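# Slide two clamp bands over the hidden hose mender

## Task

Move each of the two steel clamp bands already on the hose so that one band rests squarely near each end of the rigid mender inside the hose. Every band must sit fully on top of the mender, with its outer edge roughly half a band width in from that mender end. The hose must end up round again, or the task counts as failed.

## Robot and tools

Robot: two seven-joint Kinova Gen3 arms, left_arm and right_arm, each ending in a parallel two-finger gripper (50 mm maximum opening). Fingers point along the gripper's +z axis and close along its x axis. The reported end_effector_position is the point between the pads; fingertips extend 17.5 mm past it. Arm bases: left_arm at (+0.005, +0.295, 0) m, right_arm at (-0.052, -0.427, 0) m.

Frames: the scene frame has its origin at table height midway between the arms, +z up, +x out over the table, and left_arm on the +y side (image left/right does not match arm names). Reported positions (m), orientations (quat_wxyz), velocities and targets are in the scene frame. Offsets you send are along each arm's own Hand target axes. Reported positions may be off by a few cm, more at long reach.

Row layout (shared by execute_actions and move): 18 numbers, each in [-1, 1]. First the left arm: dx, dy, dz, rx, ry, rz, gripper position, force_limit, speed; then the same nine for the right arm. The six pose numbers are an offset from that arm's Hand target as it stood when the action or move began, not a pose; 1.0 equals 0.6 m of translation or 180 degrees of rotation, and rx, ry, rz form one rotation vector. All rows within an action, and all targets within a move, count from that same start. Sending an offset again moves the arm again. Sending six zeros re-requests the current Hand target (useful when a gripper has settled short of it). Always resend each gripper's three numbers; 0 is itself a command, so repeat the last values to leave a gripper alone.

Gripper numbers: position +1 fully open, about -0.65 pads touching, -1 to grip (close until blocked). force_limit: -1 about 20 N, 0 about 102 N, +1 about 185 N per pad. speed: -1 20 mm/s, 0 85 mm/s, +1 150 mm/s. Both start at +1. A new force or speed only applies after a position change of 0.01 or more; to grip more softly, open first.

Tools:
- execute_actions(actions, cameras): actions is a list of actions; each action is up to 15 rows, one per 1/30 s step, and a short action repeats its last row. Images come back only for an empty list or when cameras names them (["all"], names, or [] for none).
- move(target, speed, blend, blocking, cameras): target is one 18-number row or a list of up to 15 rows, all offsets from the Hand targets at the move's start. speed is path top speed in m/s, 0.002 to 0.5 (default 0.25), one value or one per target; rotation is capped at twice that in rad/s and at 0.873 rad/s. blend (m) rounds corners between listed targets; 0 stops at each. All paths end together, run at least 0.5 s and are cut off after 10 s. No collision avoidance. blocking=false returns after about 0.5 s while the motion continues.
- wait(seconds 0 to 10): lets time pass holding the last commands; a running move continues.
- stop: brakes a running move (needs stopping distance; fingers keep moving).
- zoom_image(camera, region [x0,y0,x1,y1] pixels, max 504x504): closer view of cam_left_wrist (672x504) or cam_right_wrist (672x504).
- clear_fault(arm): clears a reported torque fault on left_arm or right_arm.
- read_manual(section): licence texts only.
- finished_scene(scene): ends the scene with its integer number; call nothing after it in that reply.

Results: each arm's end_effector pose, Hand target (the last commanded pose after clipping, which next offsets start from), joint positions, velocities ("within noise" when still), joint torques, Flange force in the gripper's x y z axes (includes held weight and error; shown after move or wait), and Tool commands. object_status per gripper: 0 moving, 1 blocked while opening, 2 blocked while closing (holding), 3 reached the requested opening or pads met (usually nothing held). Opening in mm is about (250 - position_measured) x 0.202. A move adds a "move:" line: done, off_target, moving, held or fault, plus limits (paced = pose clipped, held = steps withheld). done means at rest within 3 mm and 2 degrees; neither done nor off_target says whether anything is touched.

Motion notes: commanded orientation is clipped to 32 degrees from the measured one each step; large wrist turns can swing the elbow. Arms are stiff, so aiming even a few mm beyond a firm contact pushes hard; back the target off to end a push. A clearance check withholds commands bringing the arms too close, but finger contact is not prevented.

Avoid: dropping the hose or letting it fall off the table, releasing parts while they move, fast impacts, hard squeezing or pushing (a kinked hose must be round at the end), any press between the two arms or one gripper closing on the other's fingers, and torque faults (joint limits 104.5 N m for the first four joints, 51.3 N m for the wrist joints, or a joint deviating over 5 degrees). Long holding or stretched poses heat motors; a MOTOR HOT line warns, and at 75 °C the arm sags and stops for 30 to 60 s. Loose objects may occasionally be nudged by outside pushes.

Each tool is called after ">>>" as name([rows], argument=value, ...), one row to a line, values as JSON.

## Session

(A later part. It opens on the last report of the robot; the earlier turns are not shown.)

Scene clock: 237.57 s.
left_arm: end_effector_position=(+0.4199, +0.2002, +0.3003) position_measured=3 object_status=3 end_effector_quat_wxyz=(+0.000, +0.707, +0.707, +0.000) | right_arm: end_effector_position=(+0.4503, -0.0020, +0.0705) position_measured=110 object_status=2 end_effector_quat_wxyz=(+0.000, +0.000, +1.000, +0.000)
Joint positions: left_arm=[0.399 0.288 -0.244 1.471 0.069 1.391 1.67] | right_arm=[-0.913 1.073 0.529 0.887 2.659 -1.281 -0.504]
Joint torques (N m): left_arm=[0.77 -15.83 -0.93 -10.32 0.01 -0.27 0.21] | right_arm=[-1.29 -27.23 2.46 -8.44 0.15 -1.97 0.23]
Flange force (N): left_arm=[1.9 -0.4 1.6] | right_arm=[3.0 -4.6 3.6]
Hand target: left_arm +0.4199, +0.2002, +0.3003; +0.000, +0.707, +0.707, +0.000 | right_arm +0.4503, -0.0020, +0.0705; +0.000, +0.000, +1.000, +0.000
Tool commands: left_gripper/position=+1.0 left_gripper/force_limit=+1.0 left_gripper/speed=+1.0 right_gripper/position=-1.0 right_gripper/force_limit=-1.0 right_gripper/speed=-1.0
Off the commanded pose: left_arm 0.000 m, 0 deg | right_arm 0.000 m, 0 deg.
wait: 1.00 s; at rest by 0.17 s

>>> move([
  [0,0,0,0,0,0,1,1,1,0,0,0,0,0,0,0.47,-1,1],
  [0,0,-0.15,0,0,0,1,1,1,0,0.1,0,0,0,0,0.47,-1,1],
  [0,0,-0.15,0,0,0,1,1,1,0,0.1,0,0,0,0,-1,-1,-1],
], speed=0.15)

>>> move([
  [0,0,0,0,0,0,1,1,1,0,0,0,0,0,0,0.47,-1,1],
  [0,0,0,0,0,0,1,1,1,0,0.01667,0,0,0,0,0.47,-1,1],
  [0,0,0,0,0,0,1,1,1,0,0.01667,0,0,0,0,-1,-1,-1],
], speed=0.15)

>>> move([
  [0,0,0,0,0,0,1,1,1,0,0,0,0,0,0,0.47,-1,1],
  [0,0,0,0,0,0,1,1,1,0,0.01667,0,0,0,0,0.47,-1,1],
  [0,0,0,0,0,0,1,1,1,0,0.01667,0,0,0,0,-1,-1,-1],
], speed=0.15)

>>> move([
  [0,0,0,0,0,0,1,1,1,0,0,0,0,0,0,0.47,-1,1],
  [0,0,0,0,0,0,1,1,1,0,0.01667,0,0,0,0,0.47,-1,1],
  [0,0,0,0,0,0,1,1,1,0,0.01667,0,0,0,0,-1,-1,-1],
], speed=0.15)

Scene clock: 254.37 s.
left_arm: end_effector_position=(+0.4199, +0.2001, +0.3903) position_measured=3 object_status=3 end_effector_quat_wxyz=(+0.000, +0.707, +0.707, +0.000) | right_arm: end_effector_position=(+0.4504, +0.0580, +0.0706) position_measured=99 object_status=2 end_effector_quat_wxyz=(+0.000, +0.000, +1.000, +0.000)
Joint positions: left_arm=[0.385 0.278 -0.241 1.196 0.065 1.675 1.678] | right_arm=[-0.911 1.201 0.529 0.571 2.646 -1.439 -0.644]
Joint torques (N m): left_arm=[0.84 -15.82 -0.81 -10.42 0 -0.29 0.27] | right_arm=[-1.23 -28.6 1.64 -9.19 -0.03 -1.44 0.22]
Flange force (N): left_arm=[2.2 -0.2 1.6] | right_arm=[8.3 -10.0 3.1]
Hand target: left_arm +0.4199, +0.2001, +0.3903; +0.000, +0.707, +0.707, +0.000 | right_arm +0.4503, +0.0580, +0.0706; +0.000, +0.000, +1.000, +0.000
Off the commanded pose: left_arm 0.000 m, 0 deg | right_arm 0.000 m, 0 deg.
move: done

Scene clock: 256.13 s.
left_arm: end_effector_position=(+0.4199, +0.2001, +0.3903) position_measured=3 object_status=3 end_effector_quat_wxyz=(+0.000, +0.707, +0.707, +0.000) | right_arm: end_effector_position=(+0.4504, +0.0680, +0.0706) position_measured=99 object_status=2 end_effector_quat_wxyz=(+0.000, +0.000, +1.000, +0.000)
Joint positions: left_arm=[0.385 0.278 -0.241 1.196 0.065 1.675 1.678] | right_arm=[-0.905 1.231 0.529 0.496 2.642 -1.476 -0.673]
Joint torques (N m): left_arm=[0.83 -15.82 -0.84 -10.4 0.01 -0.28 0.26] | right_arm=[-1.25 -28.87 1.32 -9.48 -0.12 -1.07 0.21]
Flange force (N): left_arm=[2.1 -0.2 1.6] | right_arm=no reading
Hand target: left_arm +0.4199, +0.2001, +0.3903; +0.000, +0.707, +0.707, +0.000 | right_arm +0.4503, +0.0680, +0.0706; +0.000, +0.000, +1.000, +0.000
Off the commanded pose: left_arm 0.000 m, 0 deg | right_arm 0.000 m, 0 deg.
move: done

Scene clock: 257.93 s.
left_arm: end_effector_position=(+0.4199, +0.2001, +0.3903) position_measured=3 object_status=3 end_effector_quat_wxyz=(+0.000, +0.707, +0.707, +0.000) | right_arm: end_effector_position=(+0.4503, +0.0780, +0.0706) position_measured=99 object_status=2 end_effector_quat_wxyz=(+0.000, +0.000, +1.000, +0.000)
Joint positions: left_arm=[0.385 0.278 -0.241 1.196 0.065 1.675 1.678] | right_arm=[-0.896 1.266 0.529 0.407 2.638 -1.52 -0.706]
Joint torques (N m): left_arm=[0.79 -15.83 -0.8 -10.44 -0.02 -0.28 0.27] | right_arm=[-1.05 -29.19 1.16 -9.61 -0.04 -0.87 0.23]
Flange force (N): left_arm=[2.1 -0.3 1.7] | right_arm=no reading
Hand target: left_arm +0.4199, +0.2001, +0.3903; +0.000, +0.707, +0.707, +0.000 | right_arm +0.4503, +0.0780, +0.0706; +0.000, +0.000, +1.000, +0.000
Off the commanded pose: left_arm 0.000 m, 0 deg | right_arm 0.000 m, 0 deg.
move: done

Scene clock: 259.80 s.
left_arm: end_effector_position=(+0.4199, +0.2001, +0.3903) position_measured=3 object_status=3 end_effector_quat_wxyz=(+0.000, +0.707, +0.707, +0.000) | right_arm: end_effector_position=(+0.4503, +0.0880, +0.0706) position_measured=101 object_status=2 end_effector_quat_wxyz=(+0.000, +0.000, +1.000, +0.000)
Joint positions: left_arm=[0.385 0.278 -0.241 1.196 0.065 1.675 1.678] | right_arm=[-0.88 1.311 0.528 0.289 2.632 -1.579 -0.747]
Joint torques (N m): left_arm=[0.8 -15.82 -0.78 -10.44 0 -0.28 0.24] | right_arm=[-0.89 -29.54 0.74 -9.8 0.01 -0.64 0.24]
Flange force (N): left_arm=[2.1 -0.3 1.7] | right_arm=no reading
Hand target: left_arm +0.4199, +0.2001, +0.3903; +0.000, +0.707, +0.707, +0.000 | right_arm +0.4503, +0.0880, +0.0706; +0.000, +0.000, +1.000, +0.000
Off the commanded pose: left_arm 0.000 m, 0 deg | right_arm 0.000 m, 0 deg.
move: done

>>> move([
  [0,0,0,0,0,0,1,1,1,0,0,0,0,0,0,1,-1,1],
  [0,0,0,0,0,0,1,1,1,0,0,-0.1,0,0,0,1,-1,1],
  [0,0,0,0,0,0,1,1,1,0,-0.3333,-0.15,0,0,0,1,-1,1],
  [-0.1667,0.05,0.2333,0,0,0.5,1,1,1,0,-0.3333,-0.15,0,0,0,1,-1,1],
], speed=0.2, blend=[0,0.03,0,0], cameras=["all"])

Scene clock: 279.87 s.
left_arm: end_effector_position=(+0.4500, +0.1002, +0.2502) position_measured=3 object_status=3 end_effector_quat_wxyz=(-0.001, +1.000, +0.000, +0.000) | right_arm: end_effector_position=(+0.4502, -0.1120, +0.1605) position_measured=3 object_status=3 end_effector_quat_wxyz=(+0.000, +0.000, +1.000, +0.000)
Joint positions: left_arm=[0.363 0.447 0.081 1.393 -0.037 1.303 0.394] | right_arm=[-0.851 0.828 0.579 1.125 2.71 -1.303 -0.326]
Joint torques (N m): left_arm=[0.85 -19 0.25 -10.22 -0.03 -0.32 0.26] | right_arm=[-0.58 -23.03 3.11 -9.99 0.16 -0.19 0.27]
Flange force (N): left_arm=[-0.8 -2.6 1.4] | right_arm=[6.8 -4.8 1.9]
Hand target: left_arm +0.4500, +0.1002, +0.2502; -0.001, +1.000, +0.000, +0.000 | right_arm +0.4502, -0.1120, +0.1605; +0.000, +0.000, +1.000, +0.000
Off the commanded pose: left_arm 0.000 m, 0 deg | right_arm 0.000 m, 0 deg.
move: done
camera_calibration:
cam_left_wrist: T_world_to_cam=[[0.999615, 0.021331, 0.017749, -0.461682], [0.0209613, -0.999565, 0.0207612, 0.142567], [0.0181841, -0.0203812, -0.999627, 0.413147], [0, 0, 0, 1]] pos_world=[0.451003, 0.160774, 0.418228]
cam_right_wrist: T_world_to_cam=[[-0.999705, -0.0240457, -0.00344243, 0.441108], [-0.0240927, 0.999607, 0.0143471, 0.173951], [0.00309609, 0.0144258, -0.999891, 0.330913], [0, 0, 0, 1]] pos_world=[0.444144, -0.16805, 0.3299]

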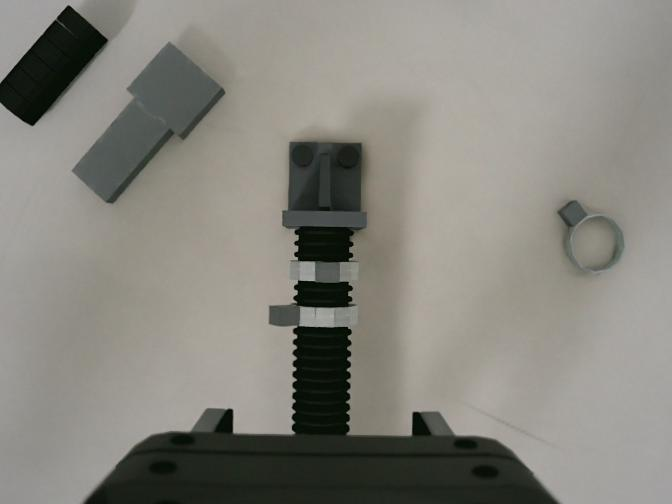

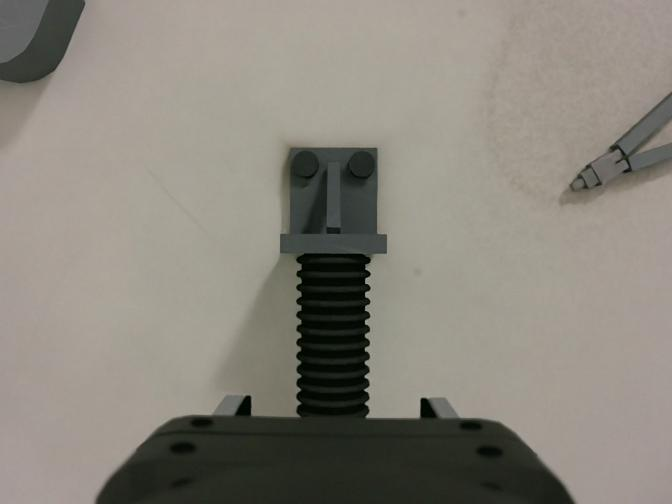

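>>> move(target=[0,0.0333,0.2,0,0,0,1,1,1,0,0,0,0,0,0,1,-1,1], speed=0.2, cameras=["cam_left_wrist"])

Scene clock: 286.47 s.
left_arm: end_effector_position=(+0.4500, +0.0804, +0.1302) position_measured=3 object_status=3 end_effector_quat_wxyz=(-0.001, +1.000, +0.000, +0.000) | right_arm: end_effector_position=(+0.4502, -0.1120, +0.1605) position_measured=3 object_status=3 end_effector_quat_wxyz=(+0.000, +0.000, +1.000, +0.000)
Joint positions: left_arm=[0.406 0.585 0.073 1.578 -0.05 0.981 0.442] | right_arm=[-0.851 0.828 0.579 1.125 2.71 -1.303 -0.326]
Joint torques (N m): left_arm=[0.83 -20.31 0.32 -8.85 -0.05 -0.29 0.22] | right_arm=[-0.6 -23.03 3.07 -9.99 0.16 -0.2 0.27]
Flange force (N): left_arm=[-0.4 -2.5 1.1] | right_arm=[6.8 -4.9 1.9]
Hand target: left_arm +0.4500, +0.0804, +0.1302; -0.001, +1.000, +0.000, +0.000 | right_arm +0.4502, -0.1120, +0.1605; +0.000, +0.000, +1.000, +0.000
Off the commanded pose: left_arm 0.000 m, 0 deg | right_arm 0.000 m, 0 deg.
move: done
camera_calibration:
cam_left_wrist: T_world_to_cam=[[0.999617, 0.0212311, 0.0177501, -0.459118], [0.0208614, -0.999567, 0.0207592, 0.125313], [0.0181832, -0.020381, -0.999627, 0.292789], [0, 0, 0, 1]] pos_world=[0.451004, 0.140973, 0.298228]
Images, in order (width x height): cam_left_wrist 672x504.

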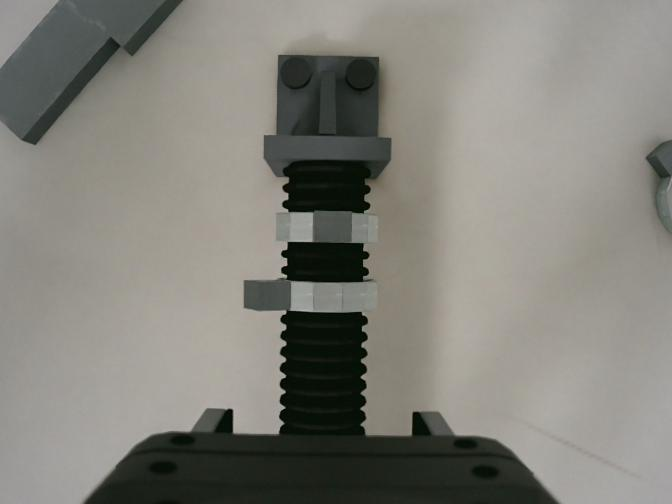

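>>> move([
  [0,0,0.1133,0,0,0,1,-1,1,0,0,0,0,0,0,1,-1,1],
  [0,0,0.1133,0,0,0,-1,-1,-1,0,0,0,0,0,0,1,-1,1],
], speed=0.15, cameras=["cam_left_wrist"])

>>> wait(seconds=0.5)

Scene clock: 300.97 s.
left_arm: end_effector_position=(+0.4500, +0.0805, +0.0622) position_measured=100 object_status=2 end_effector_quat_wxyz=(-0.001, +1.000, +0.000, +0.000) | right_arm: end_effector_position=(+0.4502, -0.1120, +0.1605) position_measured=3 object_status=3 end_effector_quat_wxyz=(+0.000, +0.000, +1.000, +0.000)
Joint positions: left_arm=[0.412 0.686 0.063 1.651 -0.057 0.806 0.448] | right_arm=[-0.851 0.828 0.579 1.125 2.71 -1.303 -0.326]
Joint torques (N m): left_arm=[1.8 -21.02 1.36 -5.63 0.45 1.33 0.24] | right_arm=[-0.62 -23.02 3.1 -9.94 0.18 -0.19 0.28]
Flange force (N): left_arm=[4.8 -2.4 3.3] | right_arm=[6.5 -4.7 1.8]
Hand target: left_arm +0.4500, +0.0805, +0.0622; -0.001, +1.000, +0.000, +0.000 | right_arm +0.4502, -0.1120, +0.1605; +0.000, +0.000, +1.000, +0.000
Off the commanded pose: left_arm 0.000 m, 0 deg | right_arm 0.000 m, 0 deg.
move: done
camera_calibration:
cam_left_wrist: T_world_to_cam=[[0.999613, 0.0213321, 0.0178489, -0.457948], [0.0209603, -0.999565, 0.0207633, 0.126779], [0.0182841, -0.0203812, -0.999625, 0.224771], [0, 0, 0, 1]] pos_world=[0.451003, 0.141074, 0.230228]
Images, in order (width x height): cam_left_wrist 672x504.

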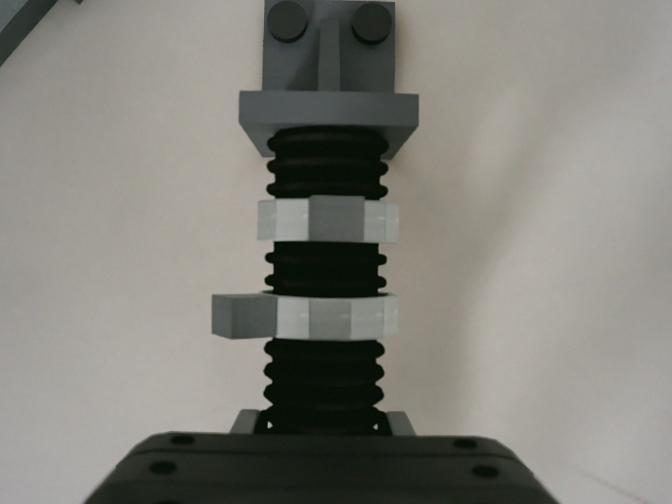

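Scene clock: 301.47 s.
left_arm: end_effector_position=(+0.4500, +0.0805, +0.0622) position_measured=100 object_status=2 end_effector_quat_wxyz=(-0.001, +1.000, +0.000, +0.000) | right_arm: end_effector_position=(+0.4502, -0.1120, +0.1605) position_measured=3 object_status=3 end_effector_quat_wxyz=(+0.000, +0.000, +1.000, +0.000)
Joint positions: left_arm=[0.412 0.686 0.063 1.651 -0.057 0.807 0.448] | right_arm=[-0.851 0.828 0.579 1.125 2.71 -1.303 -0.326]
Joint torques (N m): left_arm=[1.81 -21.01 1.34 -5.54 0.46 1.38 0.23] | right_arm=[-0.58 -23.07 3.11 -9.97 0.16 -0.19 0.25]
Flange force (N): left_arm=[5.0 -2.2 3.3] | right_arm=[6.6 -4.8 1.9]
Hand target: left_arm +0.4500, +0.0805, +0.0622; -0.001, +1.000, +0.000, +0.000 | right_arm +0.4502, -0.1120, +0.1605; +0.000, +0.000, +1.000, +0.000
Tool commands: left_gripper/position=-1.0 left_gripper/force_limit=-1.0 left_gripper/speed=-1.0 right_gripper/position=+1.0 right_gripper/force_limit=-1.0 right_gripper/speed=+1.0
Off the commanded pose: left_arm 0.000 m, 0 deg | right_arm 0.000 m, 0 deg.
wait: 0.50 s; at rest by 0.17 s

>>> move([
  [0,0,0,0,0,0,0.47,-1,1,0,0,0,0,0,0,1,-1,1],
  [0,-0.01667,0,0,0,0,0.47,-1,1,0,0,0,0,0,0,1,-1,1],
  [0,-0.01667,0,0,0,0,-1,-1,-1,0,0,0,0,0,0,1,-1,1],
], speed=0.15)

>>> move([
  [0,0,0,0,0,0,0.47,-1,1,0,0,0,0,0,0,1,-1,1],
  [0,-0.00833,0,0,0,0,0.47,-1,1,0,0,0,0,0,0,1,-1,1],
  [0,-0.00833,0,0,0,0,-1,-1,-1,0,0,0,0,0,0,1,-1,1],
], speed=0.15)

>>> move([
  [0,0,0,0,0,0,0.47,-1,1,0,0,0,0,0,0,1,-1,1],
  [0,-0.00833,0,0,0,0,0.47,-1,1,0,0,0,0,0,0,1,-1,1],
  [0,-0.00833,0,0,0,0,-1,-1,-1,0,0,0,0,0,0,1,-1,1],
], speed=0.15, cameras=["cam_left_wrist"])

Scene clock: 311.40 s.
left_arm: end_effector_position=(+0.4500, +0.0905, +0.0622) position_measured=101 object_status=2 end_effector_quat_wxyz=(-0.001, +1.000, +0.000, +0.000) | right_arm: end_effector_position=(+0.4502, -0.1120, +0.1605) position_measured=3 object_status=3 end_effector_quat_wxyz=(+0.000, +0.000, +1.000, +0.000)
Joint positions: left_arm=[0.393 0.679 0.063 1.667 -0.057 0.798 0.43] | right_arm=[-0.851 0.828 0.579 1.125 2.71 -1.303 -0.326]
Joint torques (N m): left_arm=[1.51 -21.33 1.05 -5.81 0.28 1.31 0.22] | right_arm=[-0.57 -23.03 3.08 -9.99 0.14 -0.22 0.28]
Flange force (N): left_arm=[4.5 -1.9 4.2] | right_arm=[6.9 -4.9 2.0]
Hand target: left_arm +0.4500, +0.0905, +0.0622; -0.001, +1.000, +0.000, +0.000 | right_arm +0.4502, -0.1120, +0.1605; +0.000, +0.000, +1.000, +0.000
Off the commanded pose: left_arm 0.000 m, 0 deg | right_arm 0.000 m, 0 deg.
move: done

Scene clock: 313.13 s.
left_arm: end_effector_position=(+0.4500, +0.0955, +0.0622) position_measured=115 object_status=0 end_effector_quat_wxyz=(-0.001, +1.000, +0.000, +0.000) | right_arm: end_effector_position=(+0.4502, -0.1120, +0.1605) position_measured=3 object_status=3 end_effector_quat_wxyz=(+0.000, +0.000, +1.000, +0.000)
Joint positions: left_arm=[0.383 0.675 0.064 1.675 -0.057 0.794 0.421] | right_arm=[-0.851 0.828 0.579 1.125 2.71 -1.303 -0.326]
Joint torques (N m): left_arm=[1.31 -20.79 0.87 -6.42 0.23 0.73 0.21] | right_arm=[-0.6 -23.02 3.09 -9.98 0.15 -0.2 0.27]
Flange force (N): left_arm=[2.5 -2.4 2.6] | right_arm=[6.7 -4.8 1.9]
Hand target: left_arm +0.4500, +0.0955, +0.0622; -0.001, +1.000, +0.000, +0.000 | right_arm +0.4502, -0.1120, +0.1605; +0.000, +0.000, +1.000, +0.000
Off the commanded pose: left_arm 0.000 m, 0 deg | right_arm 0.000 m, 0 deg.
move: done

Scene clock: 314.83 s.
left_arm: end_effector_position=(+0.4500, +0.1005, +0.0622) position_measured=109 object_status=2 end_effector_quat_wxyz=(-0.001, +1.000, +0.000, +0.000) | right_arm: end_effector_position=(+0.4502, -0.1120, +0.1605) position_measured=3 object_status=3 end_effector_quat_wxyz=(+0.000, +0.000, +1.000, +0.000)
Joint positions: left_arm=[0.373 0.672 0.064 1.682 -0.058 0.79 0.411] | right_arm=[-0.851 0.828 0.579 1.125 2.71 -1.303 -0.326]
Joint torques (N m): left_arm=[1.25 -20.81 0.83 -6.32 0.19 0.8 0.24] | right_arm=[-0.57 -23.02 3.08 -9.97 0.17 -0.22 0.25]
Flange force (N): left_arm=[2.7 -2.2 2.9] | right_arm=[6.8 -4.8 1.9]
Hand target: left_arm +0.4500, +0.1005, +0.0622; -0.001, +1.000, +0.000, +0.000 | right_arm +0.4502, -0.1120, +0.1604; +0.000, +0.000, +1.000, +0.000
Off the commanded pose: left_arm 0.000 m, 0 deg | right_arm 0.000 m, 0 deg.
move: done
camera_calibration:
cam_left_wrist: T_world_to_cam=[[0.999613, 0.0213319, 0.0178468, -0.458373], [0.0209583, -0.999563, 0.0208632, 0.146646], [0.0182841, -0.0204811, -0.999623, 0.225291], [0, 0, 0, 1]] pos_world=[0.451003, 0.160974, 0.230327]
Images, in order (width x height): cam_left_wrist 672x504.

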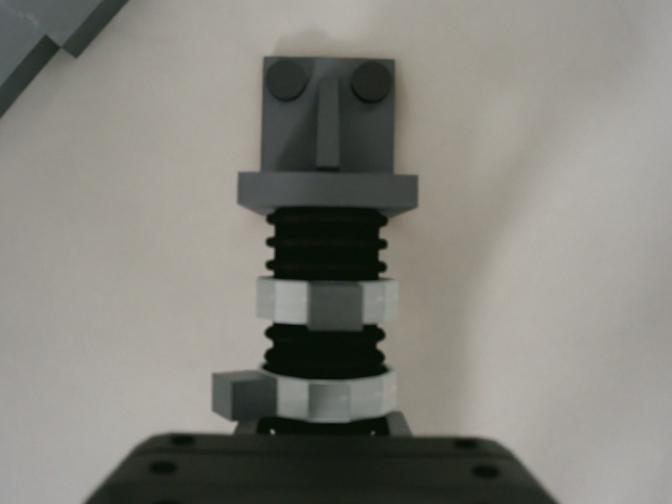

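>>> move([
  [0,0,0,0,0,0,0.47,-1,1,0,0,0,0,0,0,1,-1,1],
  [0,0.0125,0,0,0,0,0.47,-1,1,0,0,0,0,0,0,1,-1,1],
  [0,0.0125,0,0,0,0,-1,-1,-1,0,0,0,0,0,0,1,-1,1],
], speed=0.15)

>>> move([
  [0,0,0,0,0,0,0.47,-1,1,0,0,0,0,0,0,1,-1,1],
  [0,0.00667,0,0,0,0,0.47,-1,1,0,0,0,0,0,0,1,-1,1],
  [0,0.00667,0,0,0,0,-1,-1,-1,0,0,0,0,0,0,1,-1,1],
], speed=0.15)

>>> move([
  [0,0,0,0,0,0,0.47,-1,1,0,0,0,0,0,0,1,-1,1],
  [0,0.00667,0,0,0,0,0.47,-1,1,0,0,0,0,0,0,1,-1,1],
  [0,0.00667,0,0,0,0,-1,-1,-1,0,0,0,0,0,0,1,-1,1],
], speed=0.15)

Scene clock: 322.97 s.
left_arm: end_effector_position=(+0.4500, +0.0930, +0.0622) position_measured=115 object_status=2 end_effector_quat_wxyz=(-0.001, +1.000, +0.000, +0.000) | right_arm: end_effector_position=(+0.4502, -0.1120, +0.1605) position_measured=3 object_status=3 end_effector_quat_wxyz=(+0.000, +0.000, +1.000, +0.000)
Joint positions: left_arm=[0.388 0.677 0.064 1.671 -0.057 0.796 0.426] | right_arm=[-0.851 0.828 0.579 1.125 2.71 -1.303 -0.326]
Joint torques (N m): left_arm=[1.34 -20.97 0.85 -6.6 0.19 0.67 0.23] | right_arm=[-0.56 -23.01 3.11 -9.98 0.13 -0.23 0.27]
Flange force (N): left_arm=[2.3 -2.5 2.8] | right_arm=[6.9 -4.9 2.0]
Hand target: left_arm +0.4500, +0.0930, +0.0622; -0.001, +1.000, +0.000, +0.000 | right_arm +0.4502, -0.1120, +0.1604; +0.000, +0.000, +1.000, +0.000
Off the commanded pose: left_arm 0.000 m, 0 deg | right_arm 0.000 m, 0 deg.
move: done

Scene clock: 324.67 s.
left_arm: end_effector_position=(+0.4500, +0.0889, +0.0622) position_measured=101 object_status=2 end_effector_quat_wxyz=(-0.001, +1.000, +0.000, +0.000) | right_arm: end_effector_position=(+0.4502, -0.1120, +0.1605) position_measured=3 object_status=3 end_effector_quat_wxyz=(+0.000, +0.000, +1.000, +0.000)
Joint positions: left_arm=[0.396 0.68 0.064 1.664 -0.057 0.799 0.433] | right_arm=[-0.851 0.828 0.579 1.125 2.71 -1.303 -0.326]
Joint torques (N m): left_arm=[1.81 -21.19 1.42 -6.09 0.43 1.09 0.22] | right_arm=[-0.56 -23.02 3.08 -10.01 0.15 -0.23 0.26]
Flange force (N): left_arm=[3.9 -2.8 3.7] | right_arm=[7.0 -5.0 2.0]
Hand target: left_arm +0.4500, +0.0890, +0.0622; -0.001, +1.000, +0.000, +0.000 | right_arm +0.4502, -0.1120, +0.1604; +0.000, +0.000, +1.000, +0.000
Off the commanded pose: left_arm 0.000 m, 0 deg | right_arm 0.000 m, 0 deg.
move: done

Scene clock: 326.37 s.
left_arm: end_effector_position=(+0.4500, +0.0849, +0.0622) position_measured=100 object_status=2 end_effector_quat_wxyz=(-0.001, +1.000, +0.000, +0.000) | right_arm: end_effector_position=(+0.4502, -0.1120, +0.1605) position_measured=3 object_status=3 end_effector_quat_wxyz=(+0.000, +0.000, +1.000, +0.000)
Joint positions: left_arm=[0.404 0.683 0.063 1.658 -0.057 0.803 0.44] | right_arm=[-0.851 0.828 0.579 1.125 2.71 -1.303 -0.326]
Joint torques (N m): left_arm=[2.05 -21.29 1.65 -6.02 0.53 1.12 0.19] | right_arm=[-0.56 -23.01 3.1 -10 0.17 -0.19 0.25]
Flange force (N): left_arm=[4.4 -3.0 3.7] | right_arm=[6.9 -4.9 1.9]
Hand target: left_arm +0.4500, +0.0850, +0.0622; -0.001, +1.000, +0.000, +0.000 | right_arm +0.4502, -0.1120, +0.1604; +0.000, +0.000, +1.000, +0.000
Off the commanded pose: left_arm 0.000 m, 0 deg | right_arm 0.000 m, 0 deg.
move: done

>>> move([
  [0,0,0,0,0,0,0.47,-1,1,0,0,0,0,0,0,1,-1,1],
  [0,0.125,0,0,0,0,0.47,-1,1,0,0,0,0,0,0,1,-1,1],
  [0,0.125,0,0,0,0,-1,-1,-1,0,0,0,0,0,0,1,-1,1],
], speed=0.15)

>>> move([
  [0,0,0,0,0,0,0.47,-1,1,0,0,0,0,0,0,1,-1,1],
  [0,0.00417,0,0,0,0,0.47,-1,1,0,0,0,0,0,0,1,-1,1],
  [0,0.00417,0,0,0,0,-1,-1,-1,0,0,0,0,0,0,1,-1,1],
], speed=0.15)

>>> move([
  [0,0,0,0,0,0,0.47,-1,1,0,0,0,0,0,0,1,-1,1],
  [0,0.00417,0,0,0,0,0.47,-1,1,0,0,0,0,0,0,1,-1,1],
  [0,0.00417,0,0,0,0,-1,-1,-1,0,0,0,0,0,0,1,-1,1],
], speed=0.15)

Scene clock: 340.00 s.
left_arm: end_effector_position=(+0.4501, +0.0100, +0.0621) position_measured=100 object_status=2 end_effector_quat_wxyz=(-0.001, +1.000, +0.000, +0.000) | right_arm: end_effector_position=(+0.4502, -0.1120, +0.1605) position_measured=3 object_status=3 end_effector_quat_wxyz=(+0.000, +0.000, +1.000, +0.000)
Joint positions: left_arm=[0.539 0.748 0.062 1.517 -0.056 0.879 0.568] | right_arm=[-0.851 0.828 0.579 1.125 2.71 -1.303 -0.326]
Joint torques (N m): left_arm=[2.47 -23.08 2.04 -5.62 0.81 1.94 0.3] | right_arm=[-0.6 -23.05 3.09 -9.98 0.17 -0.2 0.25]
Flange force (N): left_arm=[7.1 -1.7 5.1] | right_arm=[6.7 -4.9 1.9]
Hand target: left_arm +0.4500, +0.0099, +0.0621; -0.001, +1.000, +0.000, +0.000 | right_arm +0.4502, -0.1120, +0.1604; +0.000, +0.000, +1.000, +0.000
Off the commanded pose: left_arm 0.000 m, 0 deg | right_arm 0.000 m, 0 deg.
move: done

Scene clock: 341.70 s.
left_arm: end_effector_position=(+0.4501, +0.0074, +0.0621) position_measured=101 object_status=2 end_effector_quat_wxyz=(+0.000, +1.000, +0.000, +0.000) | right_arm: end_effector_position=(+0.4502, -0.1120, +0.1605) position_measured=3 object_status=3 end_effector_quat_wxyz=(+0.000, +0.000, +1.000, +0.000)
Joint positions: left_arm=[0.543 0.75 0.062 1.512 -0.056 0.882 0.572] | right_arm=[-0.851 0.828 0.579 1.125 2.71 -1.303 -0.326]
Joint torques (N m): left_arm=[3.22 -23.08 2.85 -5.79 1.19 1.81 0.3] | right_arm=[-0.57 -23.01 3.1 -10.01 0.18 -0.19 0.26]
Flange force (N): left_arm=[7.4 -3.2 4.9] | right_arm=[6.9 -4.9 1.9]
Hand target: left_arm +0.4500, +0.0075, +0.0621; -0.001, +1.000, +0.000, +0.000 | right_arm +0.4502, -0.1120, +0.1604; +0.000, +0.000, +1.000, +0.000
Off the commanded pose: left_arm 0.000 m, 0 deg | right_arm 0.000 m, 0 deg.
move: done

Scene clock: 343.40 s.
left_arm: end_effector_position=(+0.4501, +0.0049, +0.0621) position_measured=101 object_status=2 end_effector_quat_wxyz=(-0.001, +1.000, +0.000, +0.000) | right_arm: end_effector_position=(+0.4502, -0.1120, +0.1605) position_measured=3 object_status=3 end_effector_quat_wxyz=(+0.000, +0.000, +1.000, +0.000)
Joint positions: left_arm=[0.548 0.753 0.062 1.506 -0.056 0.885 0.576] | right_arm=[-0.851 0.828 0.579 1.125 2.71 -1.303 -0.326]
Joint torques (N m): left_arm=[2.61 -23.2 2.31 -5.69 0.93 1.92 0.28] | right_arm=[-0.56 -23.02 3.07 -9.99 0.16 -0.2 0.27]
Flange force (N): left_arm=[7.2 -1.8 5.1] | right_arm=[6.9 -4.9 1.9]
Hand target: left_arm +0.4500, +0.0049, +0.0621; -0.001, +1.000, +0.000, +0.000 | right_arm +0.4502, -0.1120, +0.1604; +0.000, +0.000, +1.000, +0.000
Off the commanded pose: left_arm 0.000 m, 0 deg | right_arm 0.000 m, 0 deg.
move: done

>>> move([
  [0,0,0,0,0,0,0.47,-1,1,0,0,0,0,0,0,1,-1,1],
  [0,0.00417,0,0,0,0,0.47,-1,1,0,0,0,0,0,0,1,-1,1],
  [0,0.00417,0,0,0,0,-1,-1,-1,0,0,0,0,0,0,1,-1,1],
], speed=0.15)

>>> move([
  [0,0,0,0,0,0,0.47,-1,1,0,0,0,0,0,0,1,-1,1],
  [0,0.00417,0,0,0,0,0.47,-1,1,0,0,0,0,0,0,1,-1,1],
  [0,0.00417,0,0,0,0,-1,-1,-1,0,0,0,0,0,0,1,-1,1],
], speed=0.15)

>>> move([
  [0,0,0,0,0,0,0.47,-1,1,0,0,0,0,0,0,1,-1,1],
  [0,0.00417,0,0,0,0,0.47,-1,1,0,0,0,0,0,0,1,-1,1],
  [0,0.00417,0,0,0,0,-1,-1,-1,0,0,0,0,0,0,1,-1,1],
], speed=0.15)

Scene clock: 351.07 s.
left_arm: end_effector_position=(+0.4501, +0.0025, +0.0621) position_measured=104 object_status=2 end_effector_quat_wxyz=(-0.001, +1.000, +0.000, +0.000) | right_arm: end_effector_position=(+0.4502, -0.1120, +0.1605) position_measured=3 object_status=3 end_effector_quat_wxyz=(+0.000, +0.000, +1.000, +0.000)
Joint positions: left_arm=[0.552 0.755 0.062 1.501 -0.056 0.888 0.58] | right_arm=[-0.851 0.828 0.579 1.125 2.71 -1.303 -0.326]
Joint torques (N m): left_arm=[2.31 -23.18 1.91 -5.92 0.76 1.76 0.33] | right_arm=[-0.54 -23.03 3.05 -9.96 0.17 -0.2 0.29]
Flange force (N): left_arm=[6.5 -1.7 4.7] | right_arm=[6.7 -4.7 1.9]
Hand target: left_arm +0.4500, +0.0025, +0.0621; -0.001, +1.000, +0.000, +0.000 | right_arm +0.4502, -0.1120, +0.1604; +0.000, +0.000, +1.000, +0.000
Off the commanded pose: left_arm 0.000 m, 0 deg | right_arm 0.000 m, 0 deg.
move: done

Scene clock: 352.80 s.
left_arm: end_effector_position=(+0.4501, -0.0001, +0.0621) position_measured=115 object_status=0 end_effector_quat_wxyz=(-0.001, +1.000, +0.000, +0.000) | right_arm: end_effector_position=(+0.4502, -0.1120, +0.1605) position_measured=3 object_status=3 end_effector_quat_wxyz=(+0.000, +0.000, +1.000, +0.000)
Joint positions: left_arm=[0.556 0.758 0.062 1.495 -0.056 0.891 0.584] | right_arm=[-0.851 0.828 0.579 1.125 2.71 -1.303 -0.326]
Joint torques (N m): left_arm=[2.37 -23.11 2.04 -6.82 0.69 1.02 0.2] | right_arm=[-0.59 -23.01 3.07 -10 0.16 -0.21 0.27]
Flange force (N): left_arm=[4.6 -2.8 3.5] | right_arm=[6.9 -4.9 1.9]
Hand target: left_arm +0.4500, -0.0001, +0.0621; -0.001, +1.000, +0.000, +0.000 | right_arm +0.4502, -0.1120, +0.1604; +0.000, +0.000, +1.000, +0.000
Off the commanded pose: left_arm 0.000 m, 0 deg | right_arm 0.000 m, 0 deg.
move: done

Scene clock: 354.53 s.
left_arm: end_effector_position=(+0.4501, -0.0026, +0.0621) position_measured=115 object_status=0 end_effector_quat_wxyz=(-0.001, +1.000, +0.000, +0.000) | right_arm: end_effector_position=(+0.4502, -0.1120, +0.1605) position_measured=3 object_status=3 end_effector_quat_wxyz=(+0.000, +0.000, +1.000, +0.000)
Joint positions: left_arm=[0.56 0.761 0.062 1.49 -0.056 0.894 0.587] | right_arm=[-0.851 0.828 0.579 1.125 2.71 -1.303 -0.326]
Joint torques (N m): left_arm=[2.1 -23.15 1.73 -6.76 0.61 1.11 0.22] | right_arm=[-0.57 -23.04 3.1 -9.99 0.16 -0.21 0.26]
Flange force (N): left_arm=[4.4 -2.3 3.6] | right_arm=[6.8 -4.9 2.0]
Hand target: left_arm +0.4500, -0.0026, +0.0621; -0.001, +1.000, +0.000, +0.000 | right_arm +0.4502, -0.1120, +0.1604; +0.000, +0.000, +1.000, +0.000
Off the commanded pose: left_arm 0.000 m, 0 deg | right_arm 0.000 m, 0 deg.
move: done

>>> move([
  [0,0,0,0,0,0,1,-1,1,0,0,0,0,0,0,1,-1,1],
  [0,0,-0.13,0,0,0,1,-1,1,0,0,0,0,0,0,1,-1,1],
  [-0.0475,-0.205,-0.13,0,0,-0.5,1,-1,1,0,0,0,0,0,0,1,-1,1],
], speed=0.25, cameras=["cam_left_wrist"])

Scene clock: 381.60 s.
left_arm: end_effector_position=(+0.4214, +0.1203, +0.1402) position_measured=3 object_status=3 end_effector_quat_wxyz=(+0.000, +0.707, +0.707, +0.000) | right_arm: end_effector_position=(+0.4502, -0.1120, +0.1605) position_measured=3 object_status=3 end_effector_quat_wxyz=(+0.000, +0.000, +1.000, +0.000)
Joint positions: left_arm=[0.633 0.508 -0.347 1.705 0.201 0.964 1.73] | right_arm=[-0.851 0.828 0.579 1.125 2.71 -1.303 -0.326]
Joint torques (N m): left_arm=[0.83 -18.28 -1.72 -8.61 0.01 -0.26 0.24] | right_arm=[-0.57 -23.04 3.08 -9.97 0.17 -0.23 0.28]
Flange force (N): left_arm=[2.4 0.1 1.8] | right_arm=[6.7 -4.8 2.0]
Hand target: left_arm +0.4214, +0.1203, +0.1402; +0.000, +0.707, +0.707, +0.000 | right_arm +0.4502, -0.1120, +0.1604; +0.000, +0.000, +1.000, +0.000
Off the commanded pose: left_arm 0.000 m, 0 deg | right_arm 0.000 m, 0 deg.
move: done
camera_calibration:
cam_left_wrist: T_world_to_cam=[[-0.0213641, 0.999596, 0.0187246, -0.119119], [0.999541, 0.020953, 0.0218819, -0.369842], [0.0214807, 0.0191835, -0.999585, 0.298026], [0, 0, 0, 1]] pos_world=[0.360726, 0.121103, 0.308226]
Images, in order (width x height): cam_left_wrist 672x504.

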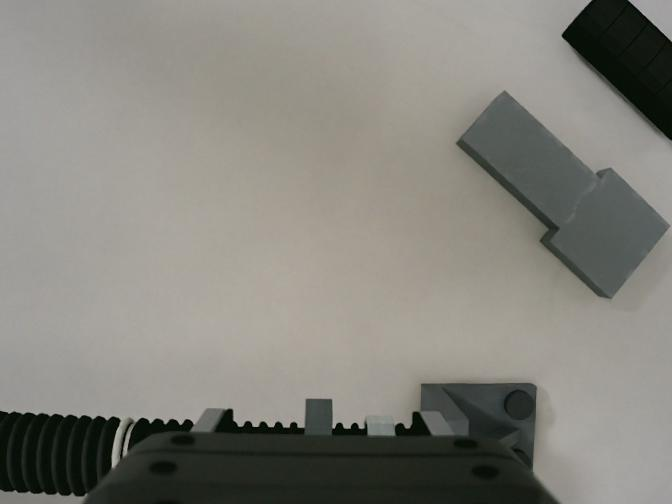

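>>> move([
  [-0.0027,0,0.13,0,0,0,1,-1,1,0,0,0,0,0,0,1,-1,1],
], speed=0.15, cameras=["cam_left_wrist"])

Scene clock: 388.33 s.
left_arm: end_effector_position=(+0.4215, +0.1188, +0.0623) position_measured=3 object_status=3 end_effector_quat_wxyz=(+0.000, +0.707, +0.707, +0.000) | right_arm: end_effector_position=(+0.4502, -0.1120, +0.1605) position_measured=3 object_status=3 end_effector_quat_wxyz=(+0.000, +0.000, +1.000, +0.000)
Joint positions: left_arm=[0.607 0.633 -0.309 1.792 0.264 0.757 1.679] | right_arm=[-0.851 0.828 0.579 1.125 2.71 -1.303 -0.326]
Joint torques (N m): left_arm=[0.76 -19.06 -1.78 -7.39 0.01 -0.36 0.22] | right_arm=[-0.58 -23.02 3.1 -9.98 0.17 -0.18 0.29]
Flange force (N): left_arm=[2.8 -0.9 1.5] | right_arm=[6.7 -4.8 1.9]
Hand target: left_arm +0.4214, +0.1188, +0.0622; +0.000, +0.707, +0.707, +0.000 | right_arm +0.4502, -0.1120, +0.1604; +0.000, +0.000, +1.000, +0.000
Off the commanded pose: left_arm 0.000 m, 0 deg | right_arm 0.000 m, 0 deg.
move: done
camera_calibration:
cam_left_wrist: T_world_to_cam=[[-0.0213659, 0.999596, 0.0187224, -0.116158], [0.999539, 0.020953, 0.0219819, -0.368126], [0.0215807, 0.0191835, -0.999583, 0.22005], [0, 0, 0, 1]] pos_world=[0.360726, 0.119603, 0.230225]
Images, in order (width x height): cam_left_wrist 672x504.

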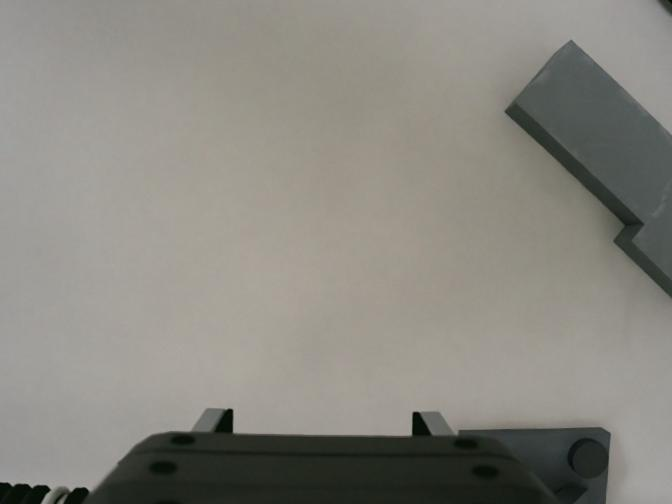

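>>> move([
  [0,0,0,0,0,0,-1,-0.4,-0.7,0,0,0,0,0,0,1,-1,1],
], speed=0.15, cameras=["cam_right_wrist"])

Scene clock: 394.03 s.
left_arm: end_effector_position=(+0.4214, +0.1188, +0.0622) position_measured=205 object_status=2 end_effector_quat_wxyz=(+0.000, +0.707, +0.707, +0.000) | right_arm: end_effector_position=(+0.4502, -0.1120, +0.1605) position_measured=3 object_status=3 end_effector_quat_wxyz=(+0.000, +0.000, +1.000, +0.000)
Joint positions: left_arm=[0.607 0.633 -0.309 1.792 0.264 0.757 1.679] | right_arm=[-0.851 0.828 0.579 1.125 2.71 -1.303 -0.326]
Joint torques (N m): left_arm=[0.82 -19.3 -1.82 -7.35 0.02 -0.3 0.25] | right_arm=[-0.56 -23 3.11 -10.01 0.16 -0.22 0.29]
Flange force (N): left_arm=[2.8 -0.5 2.1] | right_arm=[7.0 -4.9 2.0]
Hand target: left_arm +0.4214, +0.1188, +0.0622; +0.000, +0.707, +0.707, +0.000 | right_arm +0.4502, -0.1120, +0.1604; +0.000, +0.000, +1.000, +0.000
Off the commanded pose: left_arm 0.000 m, 0 deg | right_arm 0.000 m, 0 deg.
move: done
camera_calibration:
cam_right_wrist: T_world_to_cam=[[-0.999705, -0.0240457, -0.00344243, 0.441108], [-0.0240927, 0.999607, 0.0143471, 0.173951], [0.00309609, 0.0144258, -0.999891, 0.330913], [0, 0, 0, 1]] pos_world=[0.444144, -0.16805, 0.3299]
Images, in order (width x height): cam_right_wrist 672x504.

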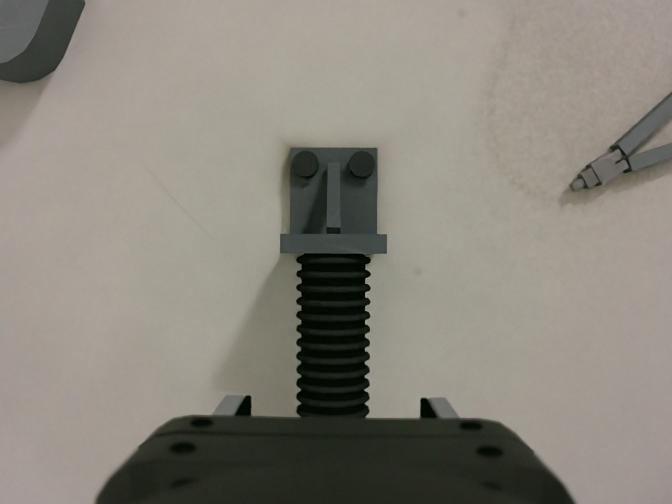

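>>> move([
  [-0.05,0,0,0,0,0,-1,-0.4,-0.7,0,0,0,0,0,0,1,-1,1],
], speed=0.05, cameras=["cam_left_wrist"])

Scene clock: 397.87 s.
left_arm: end_effector_position=(+0.4214, +0.0888, +0.0622) position_measured=205 object_status=2 end_effector_quat_wxyz=(+0.000, +0.707, +0.707, +0.000) | right_arm: end_effector_position=(+0.4502, -0.1120, +0.1605) position_measured=3 object_status=3 end_effector_quat_wxyz=(+0.000, +0.000, +1.000, +0.000)
Joint positions: left_arm=[0.665 0.654 -0.31 1.748 0.265 0.781 1.744] | right_arm=[-0.851 0.828 0.579 1.125 2.71 -1.303 -0.326]
Joint torques (N m): left_arm=[1.01 -19.77 -1.82 -7.59 0.02 -0.37 0.23] | right_arm=[-0.59 -23.02 3.07 -9.96 0.14 -0.2 0.27]
Flange force (N): left_arm=[3.2 -0.3 1.8] | right_arm=[6.7 -4.8 1.9]
Hand target: left_arm +0.4215, +0.0888, +0.0622; +0.000, +0.707, +0.707, +0.000 | right_arm +0.4502, -0.1120, +0.1604; +0.000, +0.000, +1.000, +0.000
Off the commanded pose: left_arm 0.000 m, 0 deg | right_arm 0.000 m, 0 deg.
move: done
camera_calibration:
cam_left_wrist: T_world_to_cam=[[-0.0213629, 0.999598, 0.0186247, -0.0861486], [0.999541, 0.020954, 0.0218798, -0.367475], [0.0214807, 0.0190835, -0.999587, 0.220672], [0, 0, 0, 1]] pos_world=[0.360726, 0.0896028, 0.230226]
Images, in order (width x height): cam_left_wrist 672x504.

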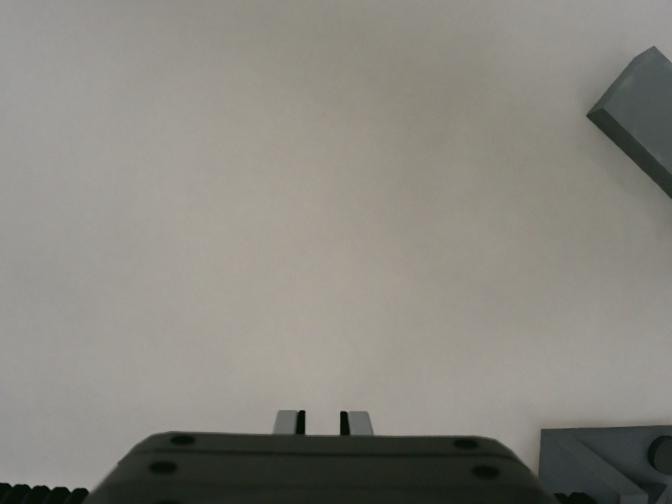

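>>> move([
  [-0.1138,0,0,0,0,0,-1,-0.4,-0.7,0,0,0,0,0,0,1,-1,1],
], speed=0.08, cameras=["all"])

Scene clock: 401.27 s.
left_arm: end_effector_position=(+0.4214, +0.0204, +0.0621) position_measured=205 object_status=2 end_effector_quat_wxyz=(+0.000, +0.707, +0.707, +0.000) | right_arm: end_effector_position=(+0.4502, -0.1120, +0.1605) position_measured=3 object_status=3 end_effector_quat_wxyz=(+0.000, +0.000, +1.000, +0.000)
Joint positions: left_arm=[0.78 0.712 -0.309 1.623 0.267 0.849 1.882] | right_arm=[-0.851 0.828 0.579 1.125 2.71 -1.303 -0.326]
Joint torques (N m): left_arm=[0.92 -20.7 -1.71 -7.9 0.11 -0.43 0.22] | right_arm=[-0.53 -23.05 3.09 -9.96 0.16 -0.22 0.27]
Flange force (N): left_arm=[3.1 -0.5 0.4] | right_arm=[6.7 -4.7 1.9]
Hand target: left_arm +0.4215, +0.0205, +0.0621; +0.000, +0.707, +0.707, +0.000 | right_arm +0.4502, -0.1120, +0.1604; +0.000, +0.000, +1.000, +0.000
Off the commanded pose: left_arm 0.000 m, 0 deg | right_arm 0.000 m, 0 deg.
move: done
camera_calibration:
cam_left_wrist: T_world_to_cam=[[-0.021358, 0.9996, 0.0185269, -0.0178535], [0.999543, 0.0209531, 0.0217777, -0.366019], [0.0213808, 0.0189836, -0.999591, 0.221915], [0, 0, 0, 1]] pos_world=[0.360726, 0.0213029, 0.230126]
cam_right_wrist: T_world_to_cam=[[-0.999705, -0.0240457, -0.00344243, 0.441108], [-0.0240927, 0.999607, 0.0143471, 0.173951], [0.00309609, 0.0144258, -0.999891, 0.330913], [0, 0, 0, 1]] pos_world=[0.444144, -0.16805, 0.3299]

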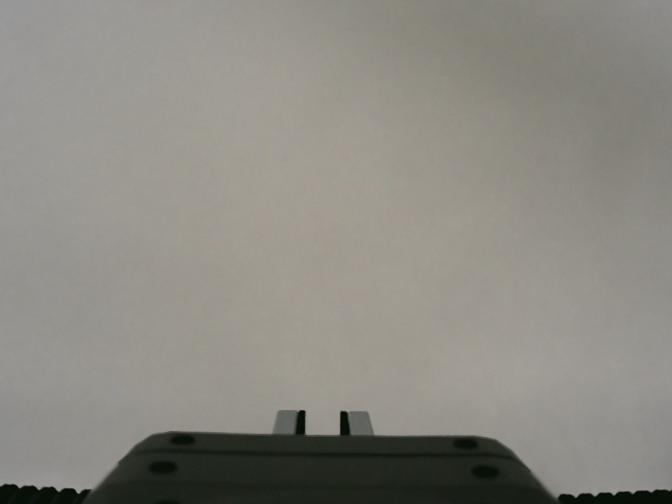

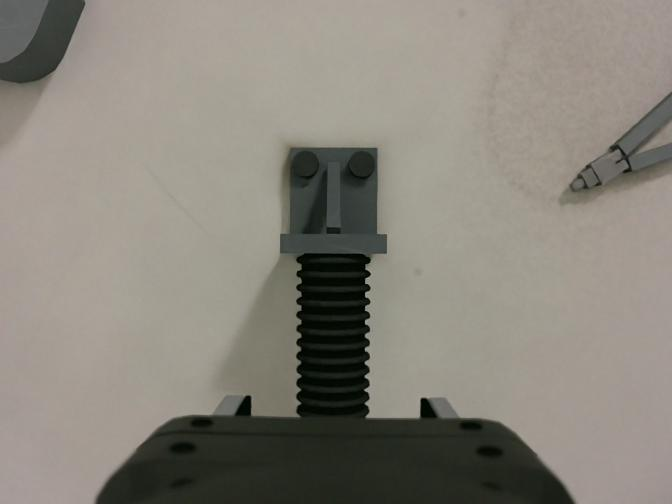

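>>> move([
  [0,0,0,0,0,0,1,-0.4,0,0,0,0,0,0,0,1,-1,1],
  [0,0,-0.1,0,0,0,1,-0.4,0,0,0,0,0,0,0,1,-1,1],
  [0.1158,0.049,-0.23,0,0,0,1,-0.4,0,0,0,0,0,0,0,1,-1,1],
], speed=0.2, cameras=["cam_left_wrist"])

Scene clock: 410.97 s.
left_arm: end_effector_position=(+0.4508, +0.0899, +0.2002) position_measured=3 object_status=3 end_effector_quat_wxyz=(+0.000, +0.707, +0.707, +0.000) | right_arm: end_effector_position=(+0.4502, -0.1120, +0.1605) position_measured=3 object_status=3 end_effector_quat_wxyz=(+0.000, +0.000, +1.000, +0.000)
Joint positions: left_arm=[0.665 0.52 -0.366 1.466 0.192 1.191 1.79] | right_arm=[-0.851 0.828 0.579 1.125 2.71 -1.303 -0.326]
Joint torques (N m): left_arm=[0.77 -19.59 -1.82 -9.65 0.06 -0.29 0.24] | right_arm=[-0.6 -23.01 3.06 -9.99 0.15 -0.22 0.26]
Flange force (N): left_arm=[2.1 0.2 1.6] | right_arm=[6.8 -4.9 2.0]
Hand target: left_arm +0.4509, +0.0899, +0.2002; +0.000, +0.707, +0.707, +0.000 | right_arm +0.4502, -0.1120, +0.1604; +0.000, +0.000, +1.000, +0.000
Off the commanded pose: left_arm 0.000 m, 0 deg | right_arm 0.000 m, 0 deg.
move: done
camera_calibration:
cam_left_wrist: T_world_to_cam=[[-0.0212623, 0.999599, 0.0187259, -0.0892652], [0.999543, 0.0208512, 0.0218798, -0.399894], [0.0214805, 0.0191825, -0.999585, 0.357853], [0, 0, 0, 1]] pos_world=[0.390126, 0.0907031, 0.368126]
Images, in order (width x height): cam_left_wrist 672x504.

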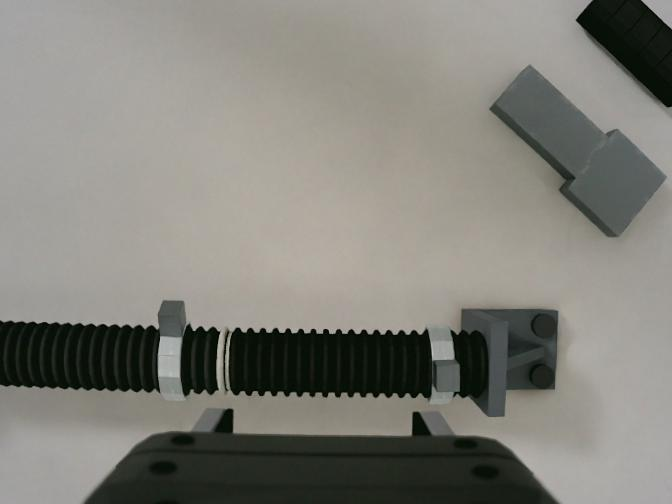

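>>> zoom_image(camera="cam_left_wrist", region=[0, 290, 250, 420])

>>> zoom_image(camera="cam_left_wrist", region=[200, 290, 500, 420])

Scaled by 2.016.

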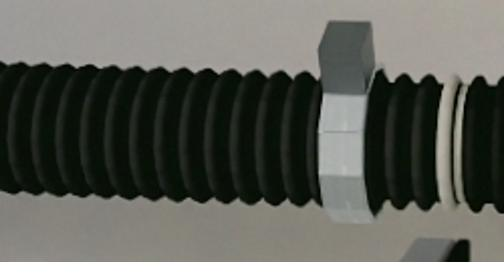

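Scaled by 1.680.

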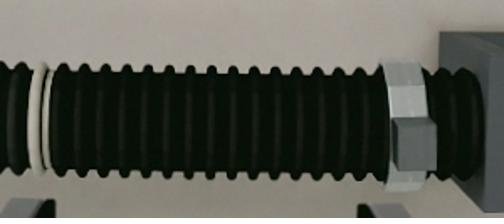

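>>> move([
  [0,0,0,0,0,0,0.142,-0.4,0,0,0,0,0,0,0,1,-1,1],
  [0.0848,-0.002,0.09,0,0,0,0.142,-0.4,0,0,0,0,0,0,0,1,-1,1],
  [0.0848,-0.002,0.1767,0,0,0,0.142,-0.4,0,0,0,0,0,0,0,1,-1,1],
], speed=[0.2,0.2,0.1], blend=[0,0.02,0], cameras=["cam_left_wrist"])

Scene clock: 423.63 s.
left_arm: end_effector_position=(+0.4497, +0.1409, +0.0943) position_measured=131 object_status=3 end_effector_quat_wxyz=(+0.000, +0.707, +0.707, +0.000) | right_arm: end_effector_position=(+0.4502, -0.1120, +0.1605) position_measured=3 object_status=3 end_effector_quat_wxyz=(+0.000, +0.000, +1.000, +0.000)
Joint positions: left_arm=[0.563 0.614 -0.349 1.695 0.258 0.877 1.626] | right_arm=[-0.851 0.828 0.579 1.125 2.71 -1.303 -0.326]
Joint torques (N m): left_arm=[0.82 -19.67 -2 -8.03 0 -0.27 0.22] | right_arm=[-0.57 -23.02 3.06 -10 0.17 -0.2 0.27]
Flange force (N): left_arm=[2.4 -0.2 1.9] | right_arm=[6.9 -4.9 1.9]
Hand target: left_arm +0.4496, +0.1409, +0.0943; +0.000, +0.707, +0.707, +0.000 | right_arm +0.4502, -0.1120, +0.1604; +0.000, +0.000, +1.000, +0.000
Off the commanded pose: left_arm 0.000 m, 0 deg | right_arm 0.000 m, 0 deg.
move: done
camera_calibration:
cam_left_wrist: T_world_to_cam=[[-0.0213659, 0.999596, 0.0187224, -0.138245], [0.999539, 0.020953, 0.0219819, -0.39748], [0.0215807, 0.0191835, -0.999583, 0.251005], [0, 0, 0, 1]] pos_world=[0.388926, 0.141703, 0.262225]
Images, in order (width x height): cam_left_wrist 672x504.

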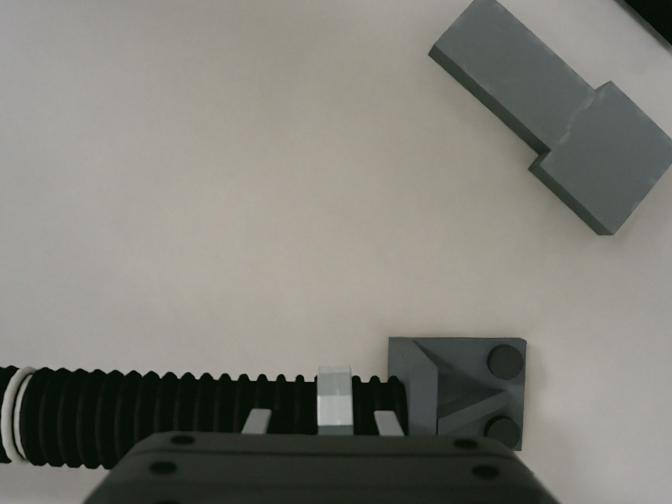

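>>> move([
  [0,0,0,0,0,0,-1,-0.4,-0.7,0,0,0,0,0,0,1,-1,1],
], speed=0.15, cameras=["cam_left_wrist"])

Scene clock: 427.47 s.
left_arm: end_effector_position=(+0.4496, +0.1409, +0.0942) position_measured=208 object_status=2 end_effector_quat_wxyz=(+0.000, +0.707, +0.707, +0.000) | right_arm: end_effector_position=(+0.4502, -0.1120, +0.1605) position_measured=3 object_status=3 end_effector_quat_wxyz=(+0.000, +0.000, +1.000, +0.000)
Joint positions: left_arm=[0.563 0.614 -0.349 1.695 0.258 0.877 1.626] | right_arm=[-0.851 0.828 0.579 1.125 2.71 -1.303 -0.326]
Joint torques (N m): left_arm=[0.79 -19.61 -1.99 -8.07 -0.02 -0.27 0.24] | right_arm=[-0.58 -23.03 3.09 -10 0.14 -0.21 0.31]
Flange force (N): left_arm=[2.5 -0.5 1.9] | right_arm=[6.9 -4.8 1.9]
Hand target: left_arm +0.4496, +0.1409, +0.0942; +0.000, +0.707, +0.707, +0.000 | right_arm +0.4502, -0.1120, +0.1604; +0.000, +0.000, +1.000, +0.000
Off the commanded pose: left_arm 0.000 m, 0 deg | right_arm 0.000 m, 0 deg.
move: done
camera_calibration:
cam_left_wrist: T_world_to_cam=[[-0.0212623, 0.999599, 0.0187259, -0.138287], [0.999543, 0.0208512, 0.0218798, -0.39744], [0.0214805, 0.0191825, -0.999585, 0.251045], [0, 0, 0, 1]] pos_world=[0.388926, 0.141703, 0.262226]
Images, in order (width x height): cam_left_wrist 672x504.

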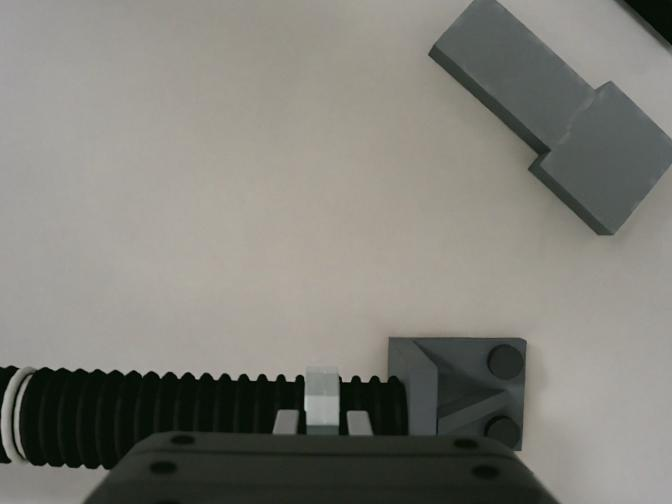

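>>> move([
  [-0.1138,0,0,0,0,0,-1,-0.4,-0.7,0,0,0,0,0,0,1,-1,1],
], speed=0.1, cameras=["cam_left_wrist"])

Scene clock: 430.30 s.
left_arm: end_effector_position=(+0.4496, +0.0725, +0.0942) position_measured=208 object_status=2 end_effector_quat_wxyz=(+0.000, +0.707, +0.707, +0.000) | right_arm: end_effector_position=(+0.4502, -0.1120, +0.1605) position_measured=3 object_status=3 end_effector_quat_wxyz=(+0.000, +0.000, +1.000, +0.000)
Joint positions: left_arm=[0.682 0.663 -0.342 1.598 0.26 0.927 1.768] | right_arm=[-0.851 0.828 0.579 1.125 2.71 -1.303 -0.326]
Joint torques (N m): left_arm=[1.11 -20.43 -1.7 -8.31 0.18 -0.4 0.25] | right_arm=[-0.59 -23 3.1 -9.99 0.16 -0.19 0.28]
Flange force (N): left_arm=[3.1 -0.2 0.7] | right_arm=[6.8 -4.8 1.9]
Hand target: left_arm +0.4497, +0.0726, +0.0942; +0.000, +0.707, +0.707, +0.000 | right_arm +0.4502, -0.1120, +0.1604; +0.000, +0.000, +1.000, +0.000
Off the commanded pose: left_arm 0.000 m, 0 deg | right_arm 0.000 m, 0 deg.
move: done
camera_calibration:
cam_left_wrist: T_world_to_cam=[[-0.021358, 0.9996, 0.0185269, -0.0699233], [0.999543, 0.0209531, 0.0217777, -0.395995], [0.0213808, 0.0189836, -0.999591, 0.25231], [0, 0, 0, 1]] pos_world=[0.388926, 0.0734029, 0.262126]
Images, in order (width x height): cam_left_wrist 672x504.

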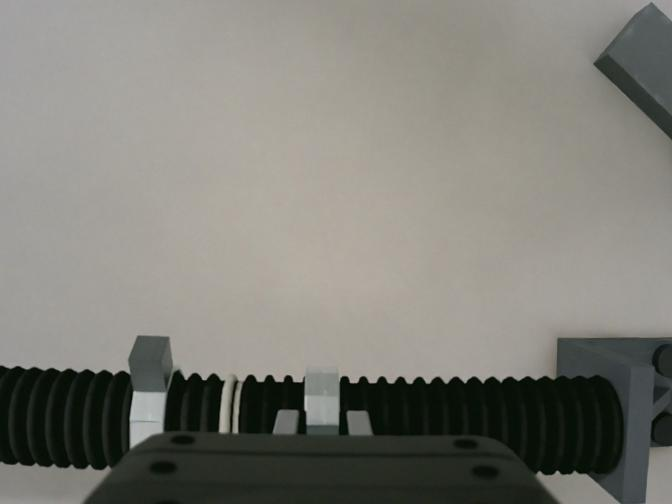

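>>> move([
  [0,0,0,0,0,0,1,-0.4,0,0,0,0,0,0,0,1,-1,1],
  [0,0,-0.2,0,0,0,1,-0.4,0,0,0,0,0,0,0,1,-1,1],
], speed=0.2, cameras=["cam_left_wrist"])

>>> zoom_image(camera="cam_left_wrist", region=[80, 260, 500, 430])

Scene clock: 436.90 s.
left_arm: end_effector_position=(+0.4497, +0.0724, +0.2142) position_measured=3 object_status=3 end_effector_quat_wxyz=(+0.000, +0.707, +0.707, +0.000) | right_arm: end_effector_position=(+0.4502, -0.1120, +0.1605) position_measured=3 object_status=3 end_effector_quat_wxyz=(+0.000, +0.000, +1.000, +0.000)
Joint positions: left_arm=[0.698 0.523 -0.374 1.415 0.193 1.241 1.826] | right_arm=[-0.851 0.828 0.579 1.125 2.71 -1.303 -0.326]
Joint torques (N m): left_arm=[0.79 -19.76 -1.89 -9.82 0.01 -0.29 0.22] | right_arm=[-0.54 -23 3.06 -9.99 0.17 -0.2 0.26]
Flange force (N): left_arm=[2.0 0.2 1.5] | right_arm=[6.9 -4.9 1.9]
Hand target: left_arm +0.4497, +0.0725, +0.2142; +0.000, +0.707, +0.707, +0.000 | right_arm +0.4502, -0.1120, +0.1604; +0.000, +0.000, +1.000, +0.000
Off the commanded pose: left_arm 0.000 m, 0 deg | right_arm 0.000 m, 0 deg.
move: done
camera_calibration:
cam_left_wrist: T_world_to_cam=[[-0.021266, 0.999599, 0.0187237, -0.0721595], [0.999541, 0.0208531, 0.0219798, -0.398677], [0.0215805, 0.0191825, -0.999583, 0.372267], [0, 0, 0, 1]] pos_world=[0.388926, 0.0733031, 0.382225]
Images, in order (width x height): cam_left_wrist 672x504.

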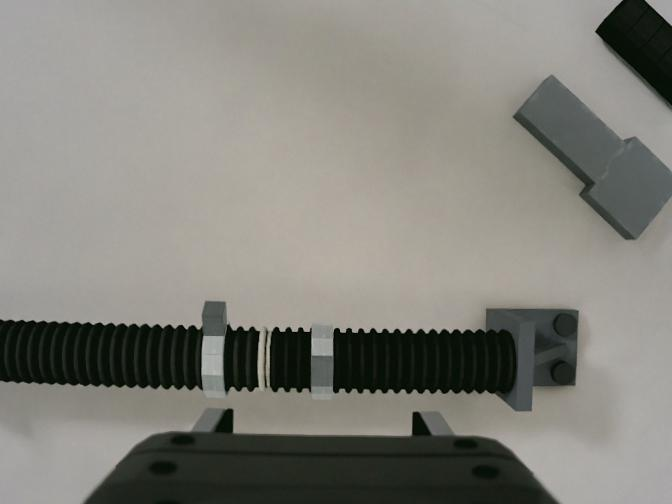

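Scaled by 1.200.

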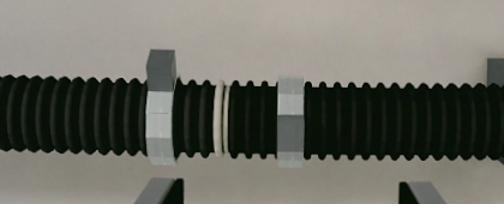

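>>> finished_scene(scene=1)

The scene is finished: the task was done.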